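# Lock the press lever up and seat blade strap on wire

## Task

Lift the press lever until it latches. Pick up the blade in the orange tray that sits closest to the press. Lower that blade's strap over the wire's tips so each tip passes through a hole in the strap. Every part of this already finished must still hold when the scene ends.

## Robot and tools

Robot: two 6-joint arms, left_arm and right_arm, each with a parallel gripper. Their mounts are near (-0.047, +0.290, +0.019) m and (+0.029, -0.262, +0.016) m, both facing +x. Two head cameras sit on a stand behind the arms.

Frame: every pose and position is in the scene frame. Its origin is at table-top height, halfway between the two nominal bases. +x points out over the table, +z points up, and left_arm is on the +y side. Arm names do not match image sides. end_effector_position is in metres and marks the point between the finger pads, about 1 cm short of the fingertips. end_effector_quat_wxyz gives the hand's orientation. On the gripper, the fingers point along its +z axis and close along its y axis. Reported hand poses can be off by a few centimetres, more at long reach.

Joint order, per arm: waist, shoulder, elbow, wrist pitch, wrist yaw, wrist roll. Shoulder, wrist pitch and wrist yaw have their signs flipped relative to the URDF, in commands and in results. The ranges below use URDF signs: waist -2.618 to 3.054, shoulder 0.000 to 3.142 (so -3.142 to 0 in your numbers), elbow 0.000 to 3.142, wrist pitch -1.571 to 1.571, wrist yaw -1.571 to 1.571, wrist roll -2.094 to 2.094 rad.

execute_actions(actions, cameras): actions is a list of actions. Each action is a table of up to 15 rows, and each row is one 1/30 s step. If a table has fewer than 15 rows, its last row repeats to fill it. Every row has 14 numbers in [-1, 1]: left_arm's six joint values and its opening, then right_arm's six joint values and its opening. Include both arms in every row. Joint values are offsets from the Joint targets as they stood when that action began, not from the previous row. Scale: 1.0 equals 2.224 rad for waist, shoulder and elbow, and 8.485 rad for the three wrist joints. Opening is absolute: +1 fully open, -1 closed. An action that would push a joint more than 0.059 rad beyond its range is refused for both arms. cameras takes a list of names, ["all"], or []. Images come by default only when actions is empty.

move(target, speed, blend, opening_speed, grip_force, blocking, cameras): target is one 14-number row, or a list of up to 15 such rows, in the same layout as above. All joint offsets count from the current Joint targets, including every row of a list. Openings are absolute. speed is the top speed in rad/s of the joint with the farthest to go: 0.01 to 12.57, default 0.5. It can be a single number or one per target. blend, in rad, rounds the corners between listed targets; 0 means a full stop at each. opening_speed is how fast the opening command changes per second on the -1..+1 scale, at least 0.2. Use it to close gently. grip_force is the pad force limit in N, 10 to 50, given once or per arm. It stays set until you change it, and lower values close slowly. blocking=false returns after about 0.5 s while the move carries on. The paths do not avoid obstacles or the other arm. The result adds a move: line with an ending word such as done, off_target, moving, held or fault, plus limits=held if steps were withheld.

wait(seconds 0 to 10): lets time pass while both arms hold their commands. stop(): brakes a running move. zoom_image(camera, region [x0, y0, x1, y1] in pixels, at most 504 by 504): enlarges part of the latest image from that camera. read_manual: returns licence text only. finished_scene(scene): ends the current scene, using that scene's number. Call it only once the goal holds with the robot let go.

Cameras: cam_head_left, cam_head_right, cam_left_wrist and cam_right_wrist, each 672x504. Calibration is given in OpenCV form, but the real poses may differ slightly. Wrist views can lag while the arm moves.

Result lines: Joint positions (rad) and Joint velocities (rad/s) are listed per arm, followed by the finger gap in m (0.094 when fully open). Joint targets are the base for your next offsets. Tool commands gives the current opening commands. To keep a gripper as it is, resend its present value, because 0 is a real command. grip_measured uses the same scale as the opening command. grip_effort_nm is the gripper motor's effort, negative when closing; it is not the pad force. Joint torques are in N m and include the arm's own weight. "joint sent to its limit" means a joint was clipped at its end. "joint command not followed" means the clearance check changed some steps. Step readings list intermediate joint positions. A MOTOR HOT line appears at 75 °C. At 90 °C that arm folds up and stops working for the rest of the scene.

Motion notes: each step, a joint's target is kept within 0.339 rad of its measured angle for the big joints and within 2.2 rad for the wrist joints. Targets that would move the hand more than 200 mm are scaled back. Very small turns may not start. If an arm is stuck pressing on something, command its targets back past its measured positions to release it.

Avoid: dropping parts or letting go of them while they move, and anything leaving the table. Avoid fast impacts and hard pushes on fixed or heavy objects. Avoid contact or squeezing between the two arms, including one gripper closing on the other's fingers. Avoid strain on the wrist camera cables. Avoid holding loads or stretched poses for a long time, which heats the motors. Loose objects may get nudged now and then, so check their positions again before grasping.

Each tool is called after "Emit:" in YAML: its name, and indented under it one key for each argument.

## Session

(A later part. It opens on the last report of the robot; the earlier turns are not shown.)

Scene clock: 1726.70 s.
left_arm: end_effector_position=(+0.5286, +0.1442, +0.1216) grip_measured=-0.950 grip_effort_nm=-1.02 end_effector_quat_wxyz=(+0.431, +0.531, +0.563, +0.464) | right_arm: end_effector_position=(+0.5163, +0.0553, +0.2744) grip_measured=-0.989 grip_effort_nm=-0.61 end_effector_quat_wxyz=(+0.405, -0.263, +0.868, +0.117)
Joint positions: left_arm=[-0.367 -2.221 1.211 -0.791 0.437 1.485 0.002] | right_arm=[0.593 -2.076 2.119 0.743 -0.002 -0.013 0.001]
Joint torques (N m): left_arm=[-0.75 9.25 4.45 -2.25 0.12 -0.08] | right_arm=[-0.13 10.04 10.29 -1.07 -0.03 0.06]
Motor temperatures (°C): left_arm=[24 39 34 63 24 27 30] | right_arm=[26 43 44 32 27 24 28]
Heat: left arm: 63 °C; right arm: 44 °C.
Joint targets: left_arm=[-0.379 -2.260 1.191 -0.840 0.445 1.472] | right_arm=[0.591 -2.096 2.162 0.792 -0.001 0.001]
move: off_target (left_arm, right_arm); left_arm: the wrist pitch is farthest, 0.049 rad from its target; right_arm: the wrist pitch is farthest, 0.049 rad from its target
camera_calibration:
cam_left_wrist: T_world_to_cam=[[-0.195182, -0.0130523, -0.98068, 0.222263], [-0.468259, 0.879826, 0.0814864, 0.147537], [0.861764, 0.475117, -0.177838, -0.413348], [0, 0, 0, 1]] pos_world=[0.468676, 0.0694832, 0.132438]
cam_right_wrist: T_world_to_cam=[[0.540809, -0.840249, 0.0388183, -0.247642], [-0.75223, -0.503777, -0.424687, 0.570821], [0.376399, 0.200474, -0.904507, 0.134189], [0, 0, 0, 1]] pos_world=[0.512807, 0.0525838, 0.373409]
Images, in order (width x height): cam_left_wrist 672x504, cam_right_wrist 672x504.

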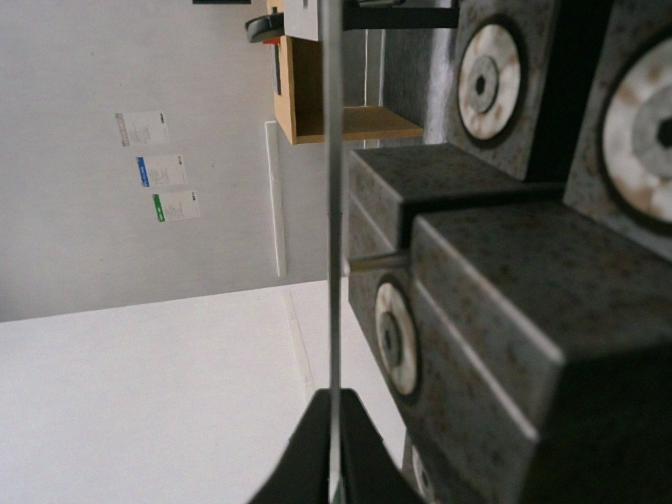

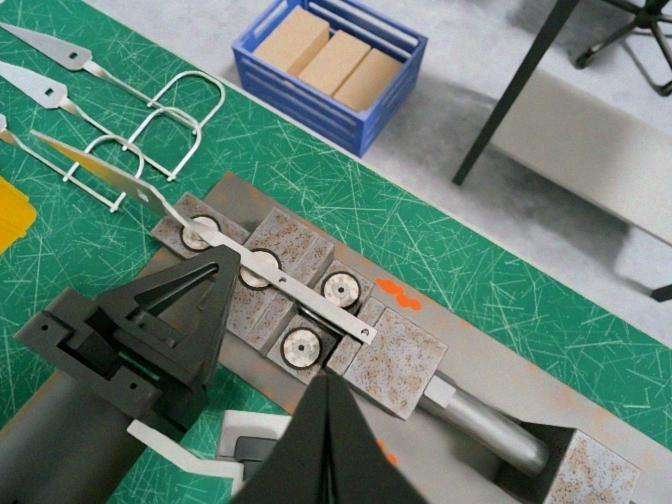

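Emit:
move:
  target:
    - [-0.0003,0.0427,-0.0026,0,0,0,-1,0,0,0,0,0,0,-1]
    - [-0.0003,0.0065,-0.0026,0,0,0,-1,0,0,0,0,0,0,-1]
  speed: [0.1,0.03]
  cameras: ["cam_right_wrist","cam_left_wrist"]

Emit:
zoom_image:
  camera: "cam_right_wrist"
  region: [260, 264, 304, 297]

Emit:
zoom_image:
  camera: "cam_right_wrist"
  region: [343, 317, 387, 350]

Emit:
zoom_image:
  camera: "cam_left_wrist"
  region: [270, 150, 480, 310]

Scene clock: 1749.23 s.
left_arm: end_effector_position=(+0.5269, +0.1439, +0.1187) grip_measured=-0.950 grip_effort_nm=-1.02 end_effector_quat_wxyz=(+0.430, +0.532, +0.563, +0.463) | right_arm: end_effector_position=(+0.5163, +0.0553, +0.2744) grip_measured=-0.989 grip_effort_nm=-0.61 end_effector_quat_wxyz=(+0.405, -0.263, +0.868, +0.117)
Joint positions: left_arm=[-0.368 -2.223 1.204 -0.795 0.437 1.483 0.002] | right_arm=[0.593 -2.076 2.119 0.743 -0.002 -0.013 0.001]
Joint torques (N m): left_arm=[-0.79 10.28 4.51 -2.18 0.11 -0.06] | right_arm=[-0.1 9.99 10.55 -1.08 -0.02 0.08]
Motor temperatures (°C): left_arm=[24 40 34 66 24 27 30] | right_arm=[26 43 44 32 27 24 28]
Heat: left arm: 66 °C; right arm: 44 °C.
Joint targets: left_arm=[-0.380 -2.246 1.185 -0.840 0.445 1.472] | right_arm=[0.591 -2.096 2.162 0.792 -0.001 0.001]
move: off_target (left_arm, right_arm); left_arm: the wrist pitch is farthest, 0.045 rad from its target; right_arm: the wrist pitch is farthest, 0.049 rad from its target
camera_calibration:
cam_left_wrist: T_world_to_cam=[[-0.199276, -0.0126181, -0.979862, 0.22106], [-0.46686, 0.88037, 0.0836093, 0.146166], [0.861586, 0.47412, -0.181328, -0.411658], [0, 0, 0, 1]] pos_world=[0.46697, 0.0692848, 0.129742]
cam_right_wrist: T_world_to_cam=[[0.540809, -0.840249, 0.0388183, -0.247642], [-0.75223, -0.503777, -0.424687, 0.570821], [0.376399, 0.200474, -0.904507, 0.134189], [0, 0, 0, 1]] pos_world=[0.512807, 0.0525838, 0.373409]
Images, in order (width x height): cam_left_wrist 672x504, cam_right_wrist 672x504.

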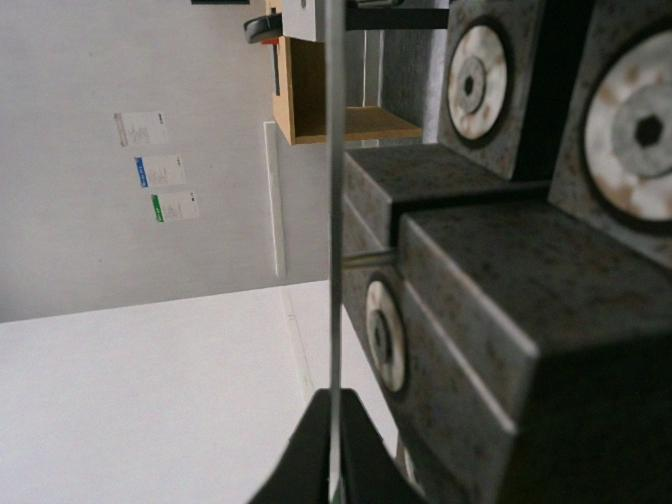

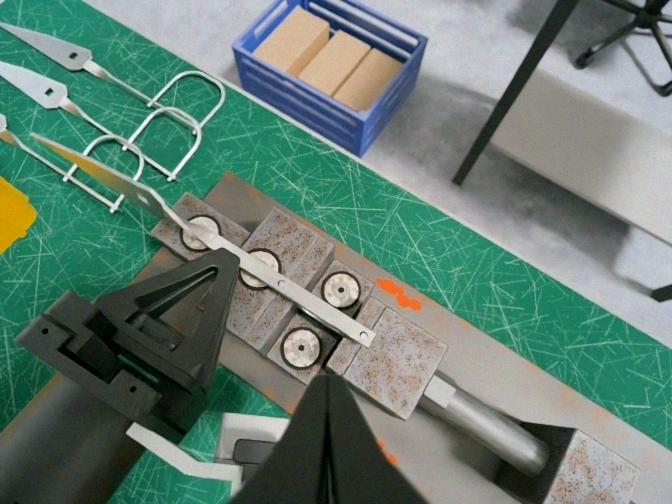

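Scaled by 11.455 from the camera's 672x504 image, which has a finer 960x720 frame.

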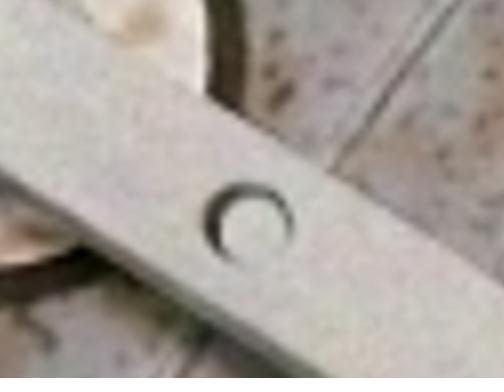

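Scaled by 11.455 from the camera's 672x504 image, which has a finer 960x720 frame.

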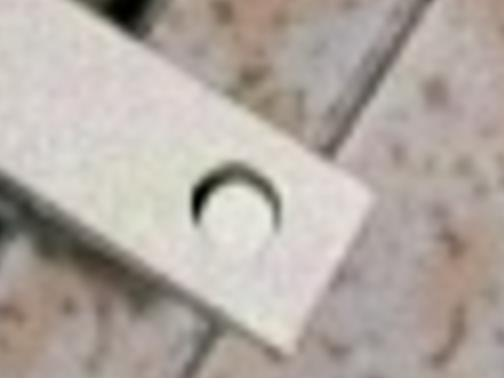

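Scaled by 2.400 from the camera's 672x504 image, which has a finer 960x720 frame.

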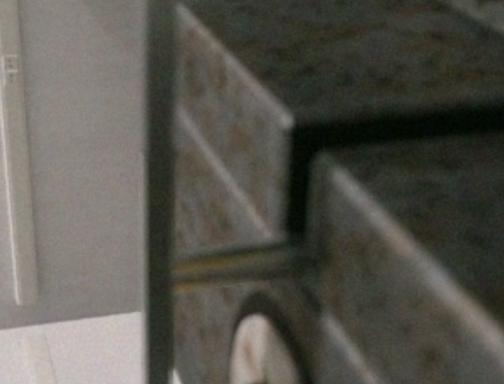

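Emit:
move:
  target: [0,-0.0072,0,0,0,0,-1,0,0,0,0,0,0,-1]
  speed: 0.02
  cameras: ["cam_right_wrist","cam_left_wrist"]

Emit:
zoom_image:
  camera: "cam_right_wrist"
  region: [260, 264, 304, 297]

Emit:
zoom_image:
  camera: "cam_right_wrist"
  region: [343, 317, 387, 350]

Emit:
zoom_image:
  camera: "cam_left_wrist"
  region: [270, 150, 480, 310]

Scene clock: 1755.70 s.
left_arm: end_effector_position=(+0.5269, +0.1439, +0.1187) grip_measured=-0.950 grip_effort_nm=-1.02 end_effector_quat_wxyz=(+0.430, +0.532, +0.563, +0.463) | right_arm: end_effector_position=(+0.5163, +0.0553, +0.2744) grip_measured=-0.989 grip_effort_nm=-0.61 end_effector_quat_wxyz=(+0.405, -0.263, +0.868, +0.117)
Joint positions: left_arm=[-0.368 -2.223 1.204 -0.795 0.437 1.483 0.002] | right_arm=[0.593 -2.076 2.119 0.743 -0.002 -0.013 0.001]
Joint torques (N m): left_arm=[-0.79 9.09 4.48 -2.18 0.11 -0.05] | right_arm=[-0.23 9.92 10.54 -1.08 -0.04 0.07]
Motor temperatures (°C): left_arm=[24 40 34 66 24 27 30] | right_arm=[26 43 44 32 27 24 28]
Heat: left arm: 66 °C; right arm: 44 °C.
Joint targets: left_arm=[-0.380 -2.262 1.185 -0.840 0.445 1.472] | right_arm=[0.591 -2.096 2.162 0.792 -0.001 0.001]
move: off_target (left_arm, right_arm); left_arm: the wrist pitch is farthest, 0.045 rad from its target; right_arm: the wrist pitch is farthest, 0.049 rad from its target
camera_calibration:
cam_left_wrist: T_world_to_cam=[[-0.199276, -0.0126181, -0.979862, 0.22106], [-0.46686, 0.88037, 0.0836093, 0.146166], [0.861586, 0.47412, -0.181328, -0.411658], [0, 0, 0, 1]] pos_world=[0.46697, 0.0692848, 0.129742]
cam_right_wrist: T_world_to_cam=[[0.540809, -0.840249, 0.0388183, -0.247642], [-0.75223, -0.503777, -0.424687, 0.570821], [0.376399, 0.200474, -0.904507, 0.134189], [0, 0, 0, 1]] pos_world=[0.512807, 0.0525838, 0.373409]
Images, in order (width x height): cam_left_wrist 672x504, cam_right_wrist 672x504.

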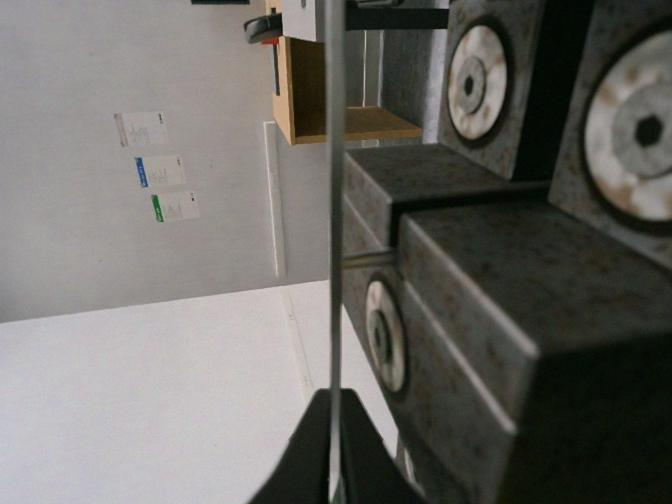

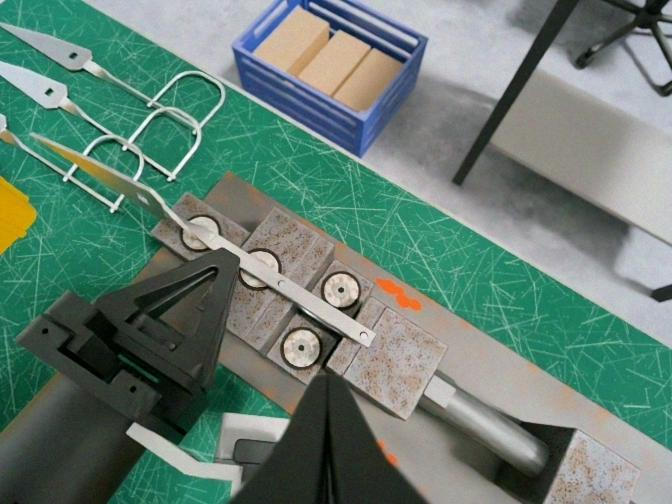

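Scaled by 11.455 from the camera's 672x504 image, which has a finer 960x720 frame.

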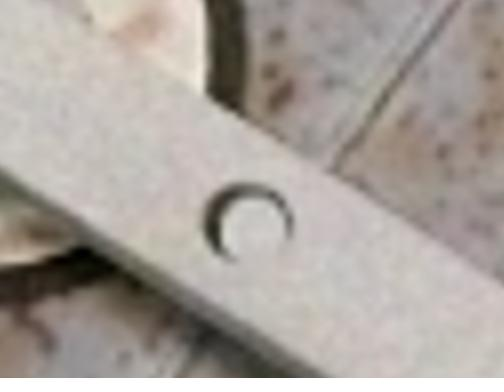

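Scaled by 11.455 from the camera's 672x504 image, which has a finer 960x720 frame.

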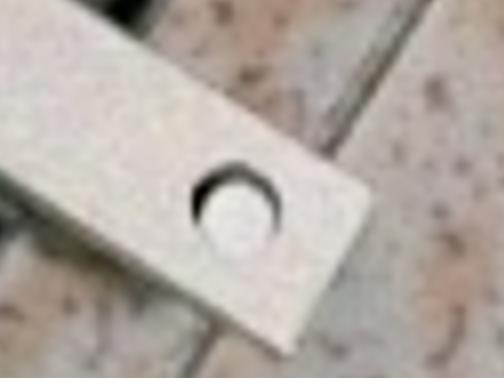

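Scaled by 2.400 from the camera's 672x504 image, which has a finer 960x720 frame.

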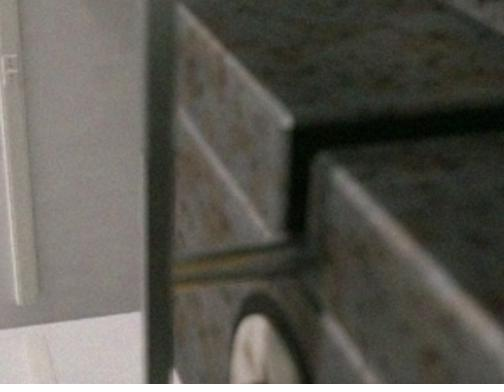

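Emit:
move:
  target: [0,-0.0100,0,0,0,0,-1,0,0,0,0,0,0,-1]
  speed: 0.02
  cameras: ["cam_right_wrist","cam_left_wrist"]

Emit:
zoom_image:
  camera: "cam_right_wrist"
  region: [260, 255, 400, 360]

Emit:
zoom_image:
  camera: "cam_left_wrist"
  region: [270, 150, 480, 310]

Scene clock: 1763.33 s.
left_arm: end_effector_position=(+0.5271, +0.1438, +0.1110) grip_measured=-0.950 grip_effort_nm=-1.02 end_effector_quat_wxyz=(+0.428, +0.534, +0.564, +0.462) | right_arm: end_effector_position=(+0.5163, +0.0553, +0.2744) grip_measured=-0.989 grip_effort_nm=-0.61 end_effector_quat_wxyz=(+0.405, -0.263, +0.868, +0.117)
Joint positions: left_arm=[-0.368 -2.241 1.204 -0.807 0.437 1.483 0.002] | right_arm=[0.593 -2.076 2.119 0.743 -0.002 -0.013 0.001]
Joint torques (N m): left_arm=[-0.77 9.02 4.42 -2.05 0.11 -0.05] | right_arm=[-0.08 9.89 10.39 -1.08 -0.05 0.07]
Motor temperatures (°C): left_arm=[24 40 34 66 24 27 31] | right_arm=[26 43 44 32 27 24 28]
Heat: left arm: 66 °C; right arm: 44 °C.
Joint targets: left_arm=[-0.380 -2.284 1.185 -0.840 0.445 1.472] | right_arm=[0.591 -2.096 2.162 0.792 -0.001 0.001]
move: off_target (left_arm, right_arm); left_arm: the shoulder is farthest, 0.043 rad from its target; right_arm: the wrist pitch is farthest, 0.049 rad from its target
camera_calibration:
cam_left_wrist: T_world_to_cam=[[-0.204887, -0.0104453, -0.97873, 0.216109], [-0.46637, 0.880178, 0.0882364, 0.146318], [0.860535, 0.474529, -0.185209, -0.412235], [0, 0, 0, 1]] pos_world=[0.467258, 0.0690892, 0.122252]
cam_right_wrist: T_world_to_cam=[[0.540809, -0.840249, 0.0388183, -0.247642], [-0.75223, -0.503777, -0.424687, 0.570821], [0.376399, 0.200474, -0.904507, 0.134189], [0, 0, 0, 1]] pos_world=[0.512807, 0.0525838, 0.373409]
Images, in order (width x height): cam_left_wrist 672x504, cam_right_wrist 672x504.

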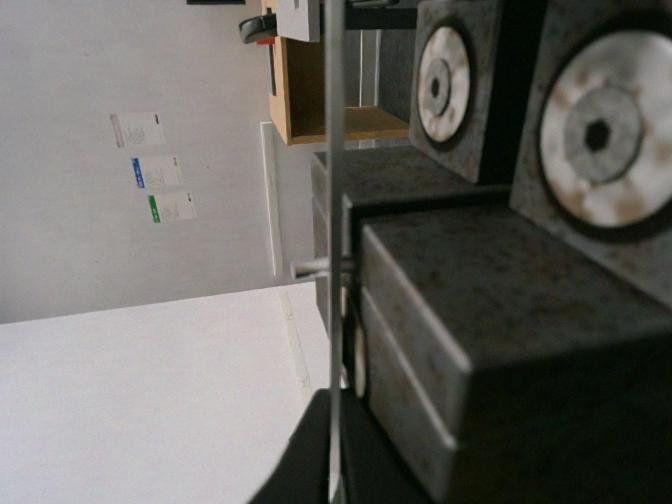

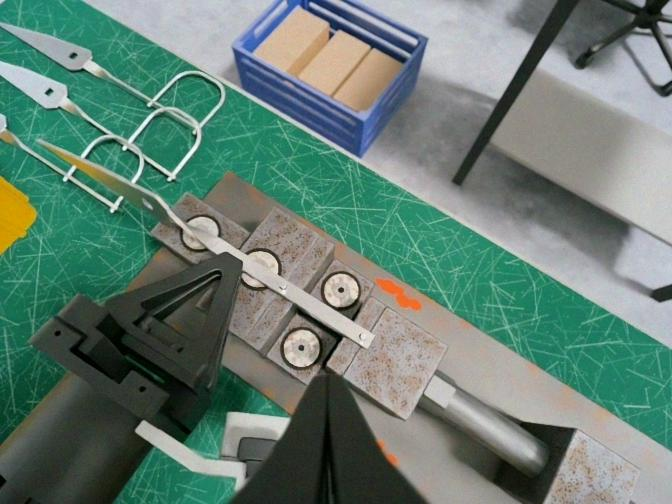

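Scaled by 3.600 from the camera's 672x504 image, which has a finer 960x720 frame.

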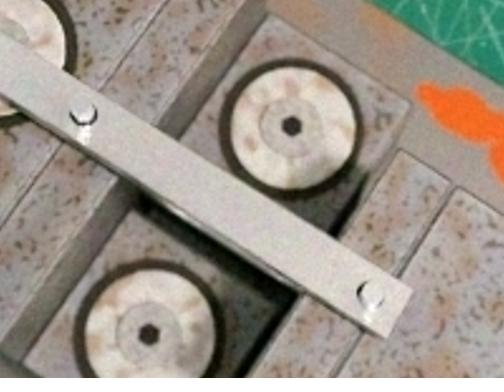

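Scaled by 2.400 from the camera's 672x504 image, which has a finer 960x720 frame.

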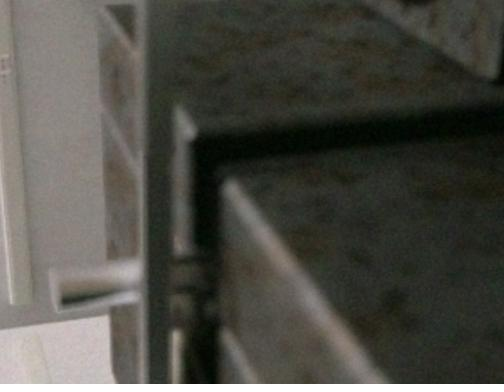

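Emit:
move:
  target: [0,-0.0040,0,0,0,0,-1,0,0,0,0,0,0,-1]
  speed: 0.02
  cameras: ["cam_right_wrist","cam_left_wrist"]

Emit:
zoom_image:
  camera: "cam_right_wrist"
  region: [120, 150, 400, 360]

Emit:
zoom_image:
  camera: "cam_left_wrist"
  region: [240, 150, 480, 330]

Scene clock: 1773.07 s.
left_arm: end_effector_position=(+0.5272, +0.1441, +0.1101) grip_measured=-0.950 grip_effort_nm=-1.02 end_effector_quat_wxyz=(+0.428, +0.531, +0.565, +0.465) | right_arm: end_effector_position=(+0.5163, +0.0553, +0.2744) grip_measured=-0.989 grip_effort_nm=-0.61 end_effector_quat_wxyz=(+0.405, -0.263, +0.868, +0.117)
Joint positions: left_arm=[-0.37 -2.247 1.204 -0.818 0.444 1.483 0.002] | right_arm=[0.593 -2.076 2.119 0.743 -0.002 -0.013 0.001]
Joint torques (N m): left_arm=[-0.8 8.72 4.44 -1.96 0.07 -0.05] | right_arm=[-0.09 10.04 10.43 -1.06 -0.03 0.07]
Motor temperatures (°C): left_arm=[24 38 34 64 24 27 31] | right_arm=[26 43 44 32 27 24 28]
Heat: left arm: 64 °C; right arm: 44 °C.
Joint targets: left_arm=[-0.380 -2.293 1.185 -0.840 0.445 1.472] | right_arm=[0.591 -2.096 2.162 0.792 -0.001 0.001]
move: off_target (left_arm, right_arm); left_arm: the shoulder is farthest, 0.045 rad from its target; right_arm: the wrist pitch is farthest, 0.049 rad from its target
camera_calibration:
cam_left_wrist: T_world_to_cam=[[-0.200038, -0.0116733, -0.979719, 0.212968], [-0.472009, 0.877397, 0.0859203, 0.149772], [0.858599, 0.479623, -0.181023, -0.412838], [0, 0, 0, 1]] pos_world=[0.467757, 0.0690829, 0.121047]
cam_right_wrist: T_world_to_cam=[[0.540809, -0.840249, 0.0388183, -0.247642], [-0.75223, -0.503777, -0.424687, 0.570821], [0.376399, 0.200474, -0.904507, 0.134189], [0, 0, 0, 1]] pos_world=[0.512807, 0.0525838, 0.373409]
Images, in order (width x height): cam_left_wrist 672x504, cam_right_wrist 672x504.

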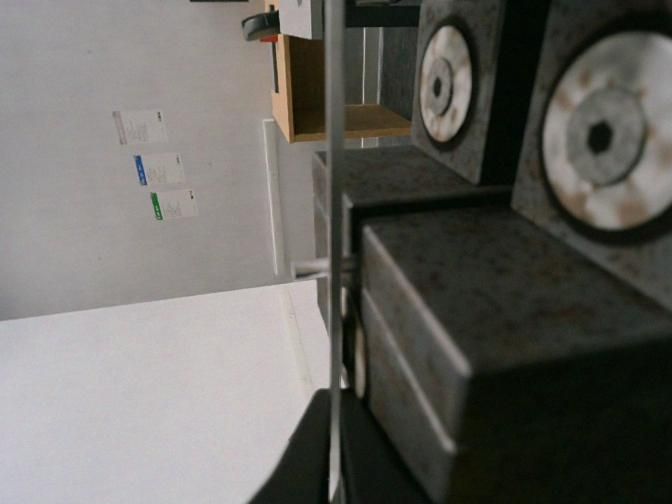

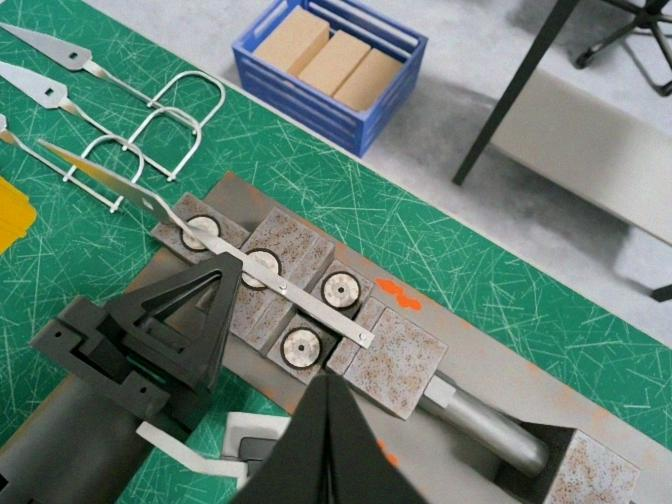

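Scaled by 1.800 from the camera's 672x504 image, which has a finer 960x720 frame.

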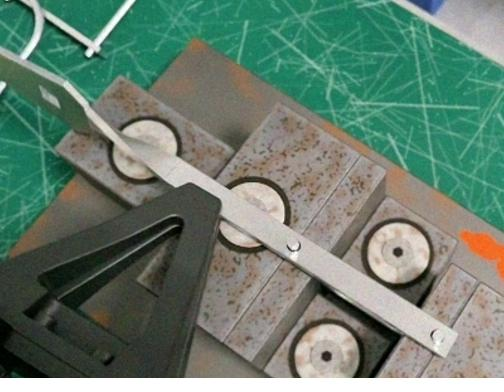

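Scaled by 2.100 from the camera's 672x504 image, which has a finer 960x720 frame.

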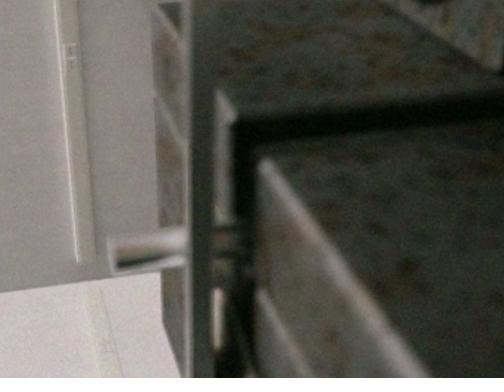

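Emit:
move:
  target: [0,0,0,0,0,0,-0.84,0,0,0,0,0,0,-1]
  opening_speed: 0.2
  cameras: ["cam_right_wrist","cam_left_wrist"]

Emit:
zoom_image:
  camera: "cam_right_wrist"
  region: [120, 150, 400, 360]

Emit:
zoom_image:
  camera: "cam_left_wrist"
  region: [200, 150, 500, 504]

Scene clock: 1786.67 s.
left_arm: end_effector_position=(+0.5273, +0.1436, +0.1119) grip_measured=-0.843 grip_effort_nm=0.17 end_effector_quat_wxyz=(+0.430, +0.529, +0.564, +0.466) | right_arm: end_effector_position=(+0.5163, +0.0553, +0.2744) grip_measured=-0.989 grip_effort_nm=-0.60 end_effector_quat_wxyz=(+0.405, -0.263, +0.868, +0.117)
Joint positions: left_arm=[-0.372 -2.247 1.204 -0.826 0.447 1.483 0.007] | right_arm=[0.593 -2.076 2.119 0.743 -0.002 -0.013 0.001]
Joint torques (N m): left_arm=[-0.8 8.7 4.4 -1.87 0.08 -0.04] | right_arm=[-0.17 10.14 10.5 -1.09 -0.06 0.06]
Motor temperatures (°C): left_arm=[24 37 34 64 24 27 30] | right_arm=[26 43 44 32 27 24 28]
Heat: left arm: 64 °C; right arm: 44 °C.
Joint targets: left_arm=[-0.380 -2.293 1.185 -0.840 0.445 1.472] | right_arm=[0.591 -2.096 2.162 0.792 -0.001 0.001]
move: off_target (left_arm, right_arm); left_arm: the shoulder is farthest, 0.046 rad from its target; right_arm: the wrist pitch is farthest, 0.049 rad from its target
camera_calibration:
cam_left_wrist: T_world_to_cam=[[-0.192778, -0.0141301, -0.981141, 0.211486], [-0.473916, 0.876884, 0.0804881, 0.151726], [0.859209, 0.480495, -0.17574, -0.413396], [0, 0, 0, 1]] pos_world=[0.467869, 0.0685771, 0.122635]
cam_right_wrist: T_world_to_cam=[[0.540809, -0.840249, 0.0388183, -0.247642], [-0.75223, -0.503777, -0.424687, 0.570821], [0.376399, 0.200474, -0.904507, 0.134189], [0, 0, 0, 1]] pos_world=[0.512807, 0.0525838, 0.373409]
Images, in order (width x height): cam_left_wrist 672x504, cam_right_wrist 672x504.

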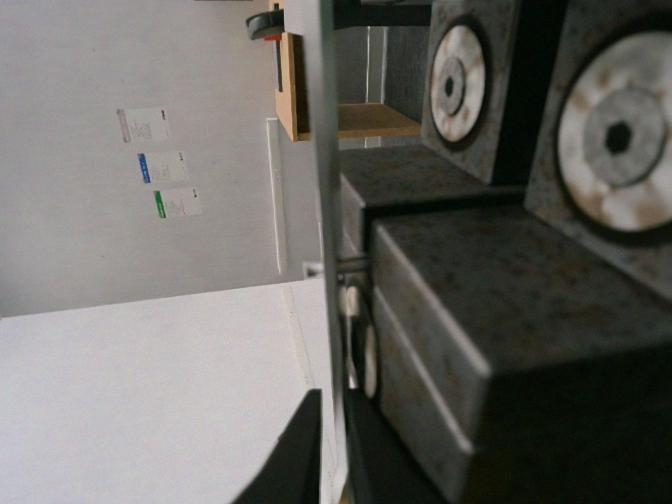

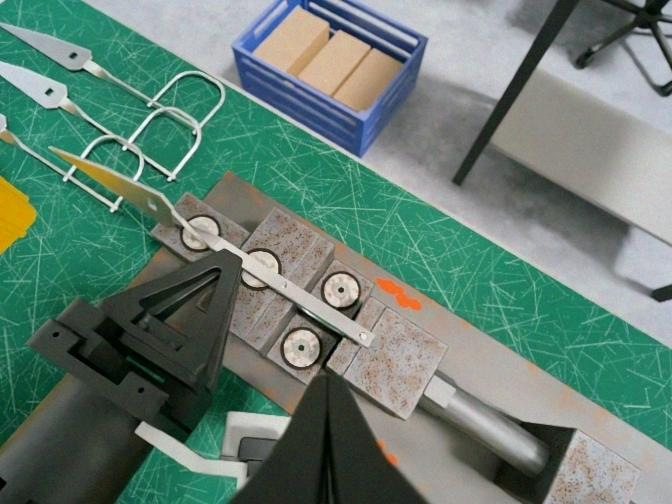

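Scaled by 1.800 from the camera's 672x504 image, which has a finer 960x720 frame.

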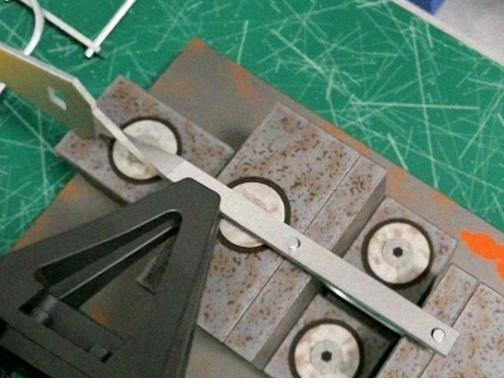

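Scaled by 1.424 from the camera's 672x504 image, which has a finer 960x720 frame.

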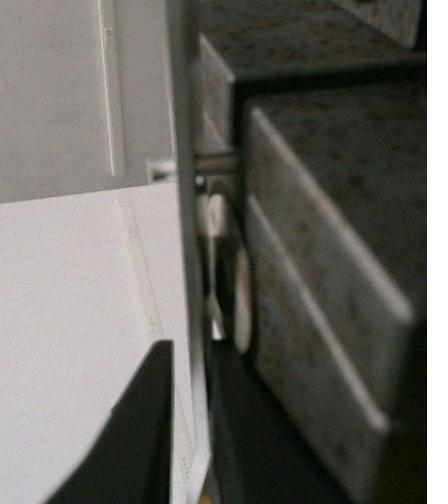

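Emit:
move:
  target: [0,0.0328,0,-0.0047,0,0,-0.84,0,0,0,0,0,0,-1]
  speed: 0.05

Scene clock: 1824.47 s.
left_arm: end_effector_position=(+0.5275, +0.1436, +0.1126) grip_measured=-0.843 grip_effort_nm=0.16 end_effector_quat_wxyz=(+0.431, +0.528, +0.564, +0.467) | right_arm: end_effector_position=(+0.5163, +0.0553, +0.2744) grip_measured=-0.989 grip_effort_nm=-0.61 end_effector_quat_wxyz=(+0.405, -0.263, +0.868, +0.117)
Joint positions: left_arm=[-0.372 -2.247 1.204 -0.829 0.447 1.483 0.007] | right_arm=[0.593 -2.076 2.119 0.743 -0.002 -0.013 0.001]
Joint torques (N m): left_arm=[-0.79 14.23 4.38 -2.24 0.08 -0.06] | right_arm=[-0.12 9.94 10.44 -1.06 -0.03 0.08]
Motor temperatures (°C): left_arm=[24 37 34 59 24 27 29] | right_arm=[26 43 44 32 27 24 28]
Heat: left arm: 59 °C; right arm: 44 °C.
Joint targets: left_arm=[-0.380 -2.220 1.185 -0.880 0.445 1.472] | right_arm=[0.591 -2.096 2.162 0.792 -0.001 0.001]
move: off_target (left_arm, right_arm); left_arm: the wrist pitch is farthest, 0.051 rad from its target; right_arm: the wrist pitch is farthest, 0.049 rad from its target

Emit:
move:
  target: [-0.0145,0.0351,-0.0589,-0.0095,0.0034,0,-0.84,0,0,0,0,0,0,-1]
  speed: 0.1
  cameras: ["cam_right_wrist","cam_left_wrist"]

Emit:
zoom_image:
  camera: "cam_right_wrist"
  region: [120, 150, 400, 360]

Scene clock: 1830.70 s.
left_arm: end_effector_position=(+0.4996, +0.1437, +0.1120) grip_measured=-0.843 grip_effort_nm=0.16 end_effector_quat_wxyz=(+0.432, +0.525, +0.562, +0.471) | right_arm: end_effector_position=(+0.5163, +0.0553, +0.2744) grip_measured=-0.989 grip_effort_nm=-0.60 end_effector_quat_wxyz=(+0.405, -0.263, +0.868, +0.117)
Joint positions: left_arm=[-0.399 -2.189 1.073 -0.909 0.48 1.483 0.007] | right_arm=[0.593 -2.076 2.119 0.743 -0.002 -0.013 0.001]
Joint torques (N m): left_arm=[-0.73 15.12 3.95 -2.24 0.08 -0.05] | right_arm=[-0.17 10.11 10.47 -1.1 -0.03 0.07]
Motor temperatures (°C): left_arm=[24 38 34 59 24 27 29] | right_arm=[26 43 44 32 27 24 28]
Heat: left arm: 59 °C; right arm: 44 °C.
Joint targets: left_arm=[-0.412 -2.142 1.054 -0.961 0.474 1.472] | right_arm=[0.591 -2.096 2.162 0.792 -0.001 0.001]
move: off_target (left_arm, right_arm); left_arm: the wrist pitch is farthest, 0.052 rad from its target; right_arm: the wrist pitch is farthest, 0.049 rad from its target
camera_calibration:
cam_left_wrist: T_world_to_cam=[[-0.180396, -0.0128353, -0.98351, 0.200121], [-0.478309, 0.87487, 0.0763144, 0.141475], [0.859464, 0.484188, -0.163963, -0.391543], [0, 0, 0, 1]] pos_world=[0.440287, 0.0683772, 0.121826]
cam_right_wrist: T_world_to_cam=[[0.540809, -0.840249, 0.0388183, -0.247642], [-0.75223, -0.503777, -0.424687, 0.570821], [0.376399, 0.200474, -0.904507, 0.134189], [0, 0, 0, 1]] pos_world=[0.512807, 0.0525838, 0.373409]
Images, in order (width x height): cam_left_wrist 672x504, cam_right_wrist 672x504.

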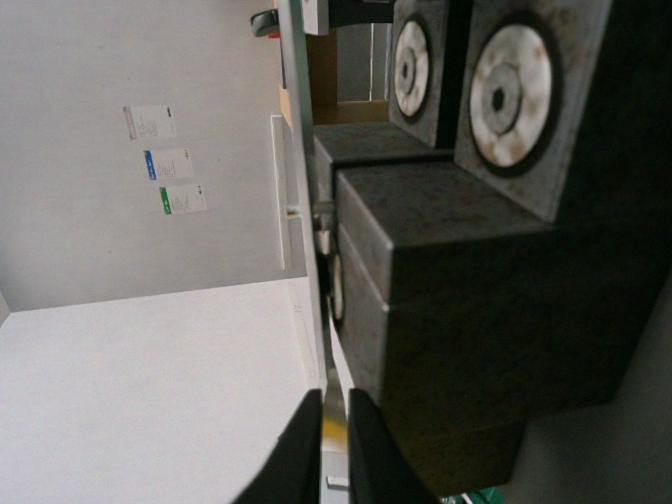

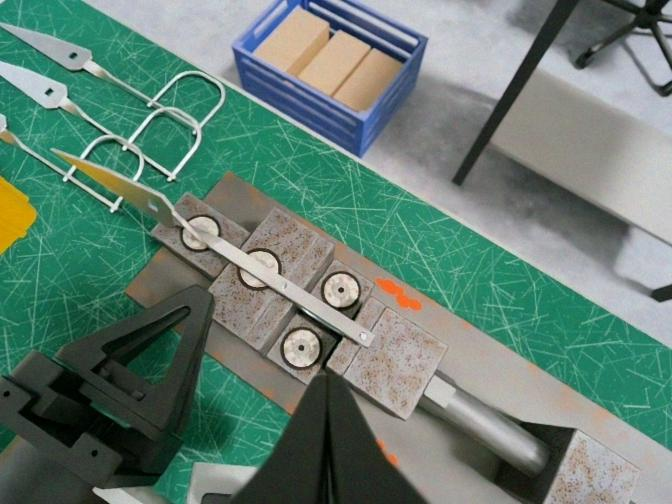

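Scaled by 1.800 from the camera's 672x504 image, which has a finer 960x720 frame.

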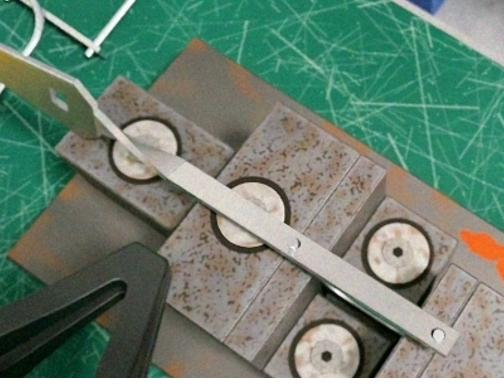

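Emit:
zoom_image:
  camera: "cam_right_wrist"
  region: [260, 264, 304, 297]

Emit:
zoom_image:
  camera: "cam_right_wrist"
  region: [343, 317, 387, 350]

Emit:
zoom_image:
  camera: "cam_left_wrist"
  region: [230, 150, 430, 420]

Scaled by 11.455 from the camera's 672x504 image, which has a finer 960x720 frame.

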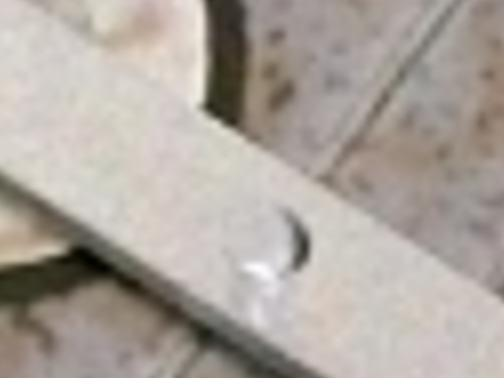

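Scaled by 11.455 from the camera's 672x504 image, which has a finer 960x720 frame.

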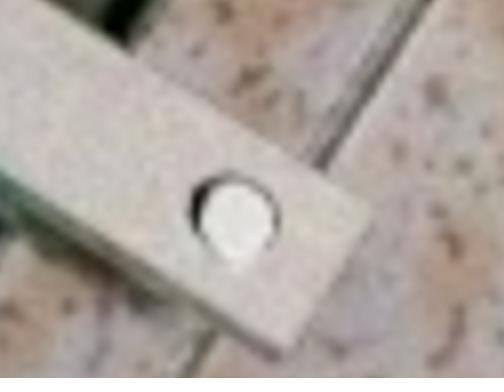

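Scaled by 1.867 from the camera's 672x504 image, which has a finer 960x720 frame.

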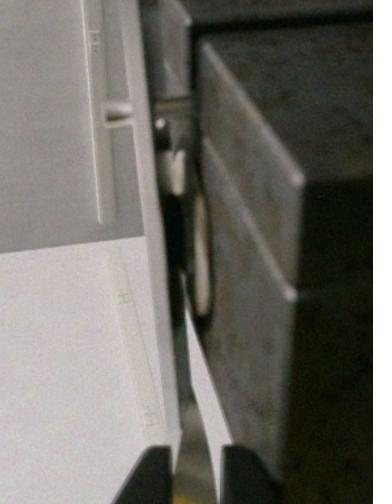

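Emit:
move:
  target:
    - [-0.0156,0.0281,-0.0533,-0.0067,0.0047,0,-0.84,0,0,0,0,0,0,-1]
    - [-0.0156,0.1538,0.0207,0.0072,0.0047,0,-0.84,0,0,0,0,0,0,-1]
    - [0.1749,0.1929,0.3147,0.289,-0.0517,-0.1735,-0.84,0,0,0,0,0,0,-1]
  speed: [0.15,0.6,1.2]
  blend: [0,0.05,0]
  cameras: ["cam_right_wrist","cam_head_left","cam_head_right"]

Emit:
zoom_image:
  camera: "cam_right_wrist"
  region: [120, 150, 400, 360]

Scene clock: 1867.90 s.
left_arm: end_effector_position=(+0.2802, +0.2871, +0.1984) grip_measured=-0.842 grip_effort_nm=0.14 end_effector_quat_wxyz=(+0.027, +0.015, +0.999, +0.017) | right_arm: end_effector_position=(+0.5200, +0.0535, +0.2839) grip_measured=-0.989 grip_effort_nm=-0.60 end_effector_quat_wxyz=(+0.414, -0.252, +0.866, +0.121)
Joint positions: left_arm=[-0.02 -1.75 1.713 1.48 0.035 -0.002 0.007] | right_arm=[0.587 -2.078 2.144 0.745 -0.002 0.004 0.001]
Joint torques (N m): left_arm=[0.16 10.73 9.88 0.03 0 -0.03] | right_arm=[-0.13 10.07 8.31 -1.1 -0.03 0.02]
Motor temperatures (°C): left_arm=[24 48 34 62 24 27 29] | right_arm=[26 42 44 32 27 24 28]
Heat: left arm: 62 °C; right arm: 44 °C.
Joint targets: left_arm=[-0.023 -1.713 1.754 1.491 0.035 0.000] | right_arm=[0.591 -2.096 2.162 0.792 -0.001 0.001]
move: off_target (left_arm, right_arm); left_arm: the elbow is farthest, 0.041 rad from its target; right_arm: the wrist pitch is farthest, 0.047 rad from its target
camera_calibration:
cam_right_wrist: T_world_to_cam=[[0.52618, -0.849989, 0.0255596, -0.239658], [-0.755753, -0.4812, -0.444167, 0.58279], [0.389836, 0.214395, -0.895579, 0.131545], [0, 0, 0, 1]] pos_world=[0.515267, 0.0485291, 0.382791]
Images, in order (width x height): cam_head_left 672x504, cam_head_right 672x504, cam_right_wrist 672x504.

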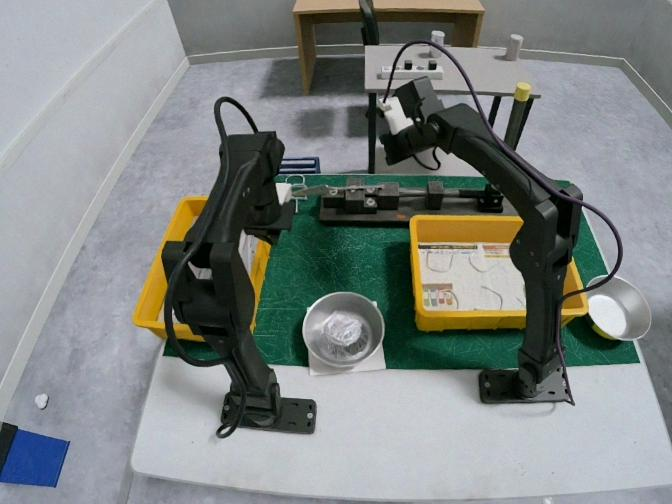

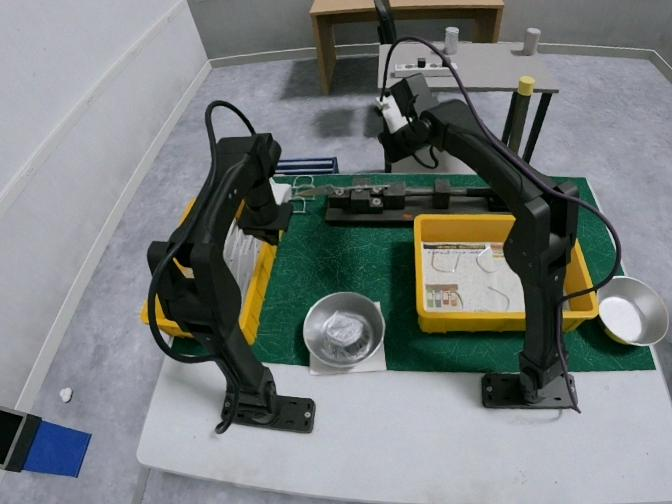

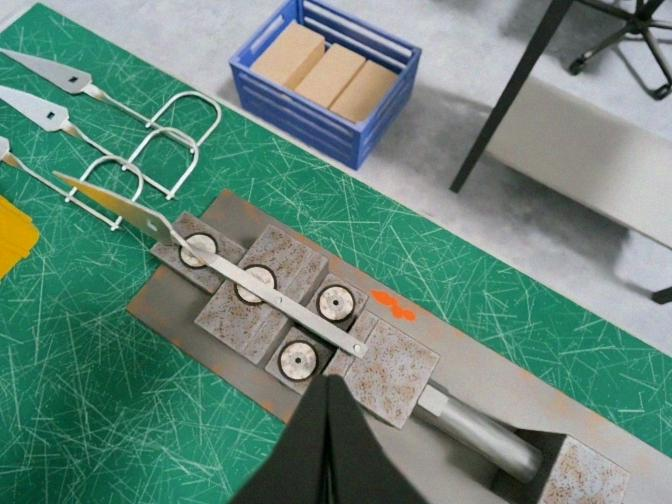

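Scaled by 1.800 from the camera's 672x504 image, which has a finer 960x720 frame.

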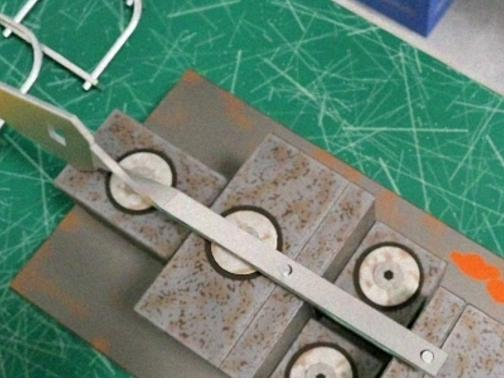

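Emit:
zoom_image:
  camera: "cam_right_wrist"
  region: [260, 280, 304, 313]

Emit:
zoom_image:
  camera: "cam_right_wrist"
  region: [336, 330, 380, 363]

Emit:
zoom_image:
  camera: "cam_right_wrist"
  region: [40, 160, 270, 332]

Emit:
zoom_image:
  camera: "cam_head_left"
  region: [270, 160, 410, 230]

Scaled by 11.455 from the camera's 672x504 image, which has a finer 960x720 frame.

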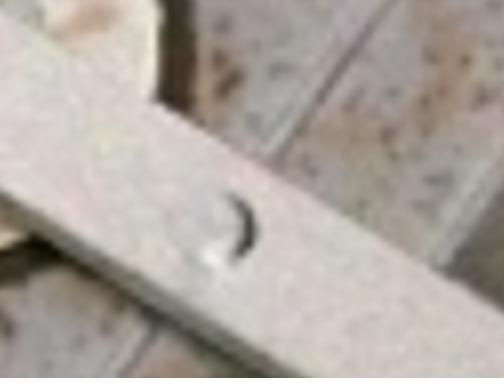

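Scaled by 11.455 from the camera's 672x504 image, which has a finer 960x720 frame.

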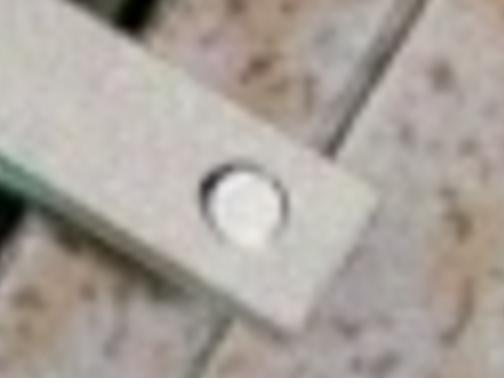

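Scaled by 2.191 from the camera's 672x504 image, which has a finer 960x720 frame.

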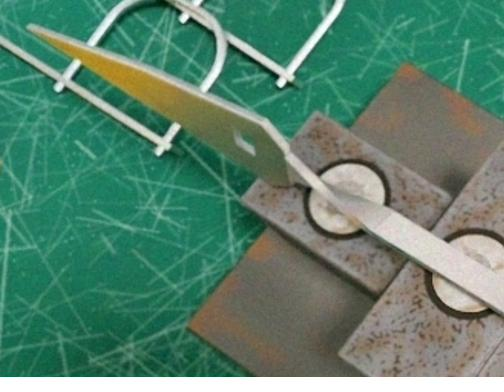

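Scaled by 3.600 from the camera's 672x504 image, which has a finer 960x720 frame.

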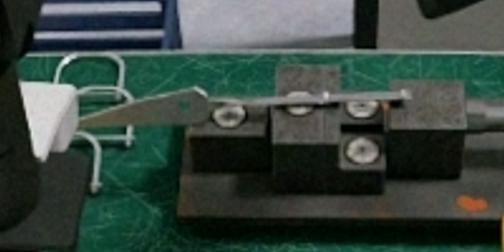

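Emit:
move:
  target: [0,0,0,0,0,0,-0.84,-0.0094,-0.1452,0.0495,-0.023,0,0,-1]
  speed: 0.3
  cameras: ["cam_right_wrist","cam_head_left"]

Emit:
zoom_image:
  camera: "cam_right_wrist"
  region: [200, 250, 500, 475]

Emit:
zoom_image:
  camera: "cam_head_left"
  region: [270, 140, 470, 240]

Scene clock: 1902.23 s.
left_arm: end_effector_position=(+0.2802, +0.2871, +0.1984) grip_measured=-0.842 grip_effort_nm=0.14 end_effector_quat_wxyz=(+0.027, +0.015, +0.999, +0.017) | right_arm: end_effector_position=(+0.5704, +0.0823, +0.1482) grip_measured=-0.989 grip_effort_nm=-0.60 end_effector_quat_wxyz=(+0.361, -0.257, +0.890, +0.105)
Joint positions: left_arm=[-0.02 -1.75 1.713 1.48 0.035 -0.002 0.007] | right_arm=[0.582 -2.405 2.228 0.624 -0.002 0.004 0.001]
Joint torques (N m): left_arm=[0.17 10.7 9.91 0.03 -0.01 -0.04] | right_arm=[-0.39 13.26 10.67 -1.67 -0.02 0.03]
Motor temperatures (°C): left_arm=[24 42 35 51 24 27 28] | right_arm=[26 38 45 32 27 24 28]
Heat: left arm: 51 °C; right arm: 45 °C.
Joint targets: left_arm=[-0.023 -1.713 1.754 1.491 0.035 0.000] | right_arm=[0.570 -2.419 2.273 0.597 -0.001 0.001]
move: off_target (left_arm, right_arm); left_arm: the elbow is farthest, 0.041 rad from its target; right_arm: the elbow is farthest, 0.044 rad from its target
camera_calibration:
cam_right_wrist: T_world_to_cam=[[0.524989, -0.850669, 0.0273706, -0.237753], [-0.797725, -0.503016, -0.33258, 0.583727], [0.296684, 0.152767, -0.942678, 0.0492659], [0, 0, 0, 1]] pos_world=[0.575855, 0.083849, 0.247086]
Images, in order (width x height): cam_head_left 672x504, cam_right_wrist 672x504.

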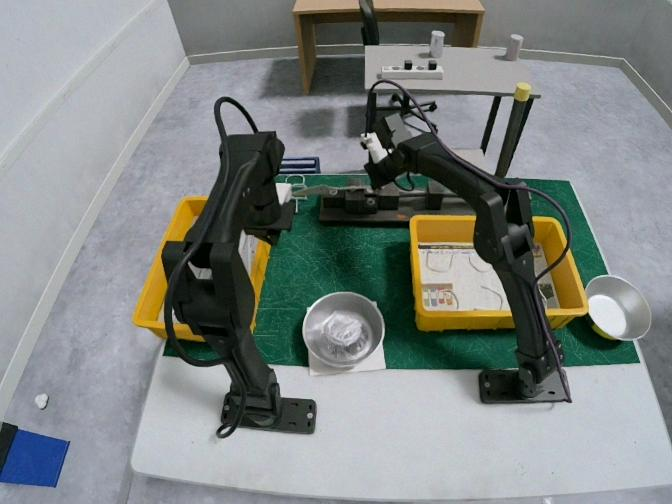

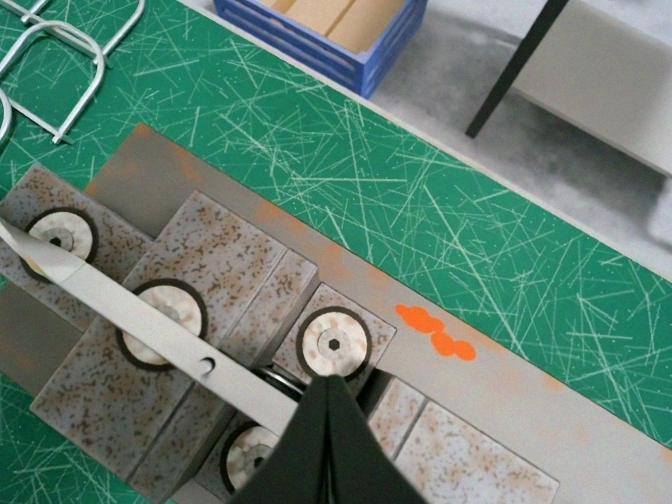

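Scaled by 1.680 from the camera's 672x504 image, which has a finer 960x720 frame.

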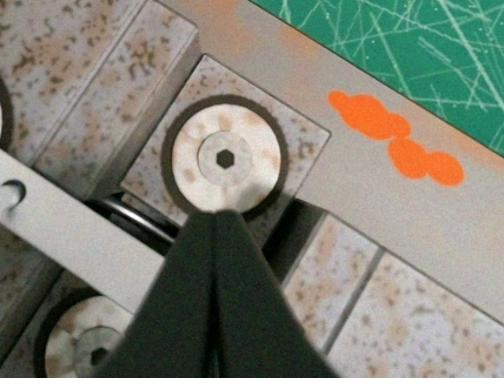

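Scaled by 2.520 from the camera's 672x504 image, which has a finer 960x720 frame.

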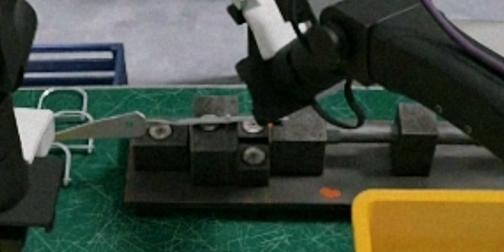

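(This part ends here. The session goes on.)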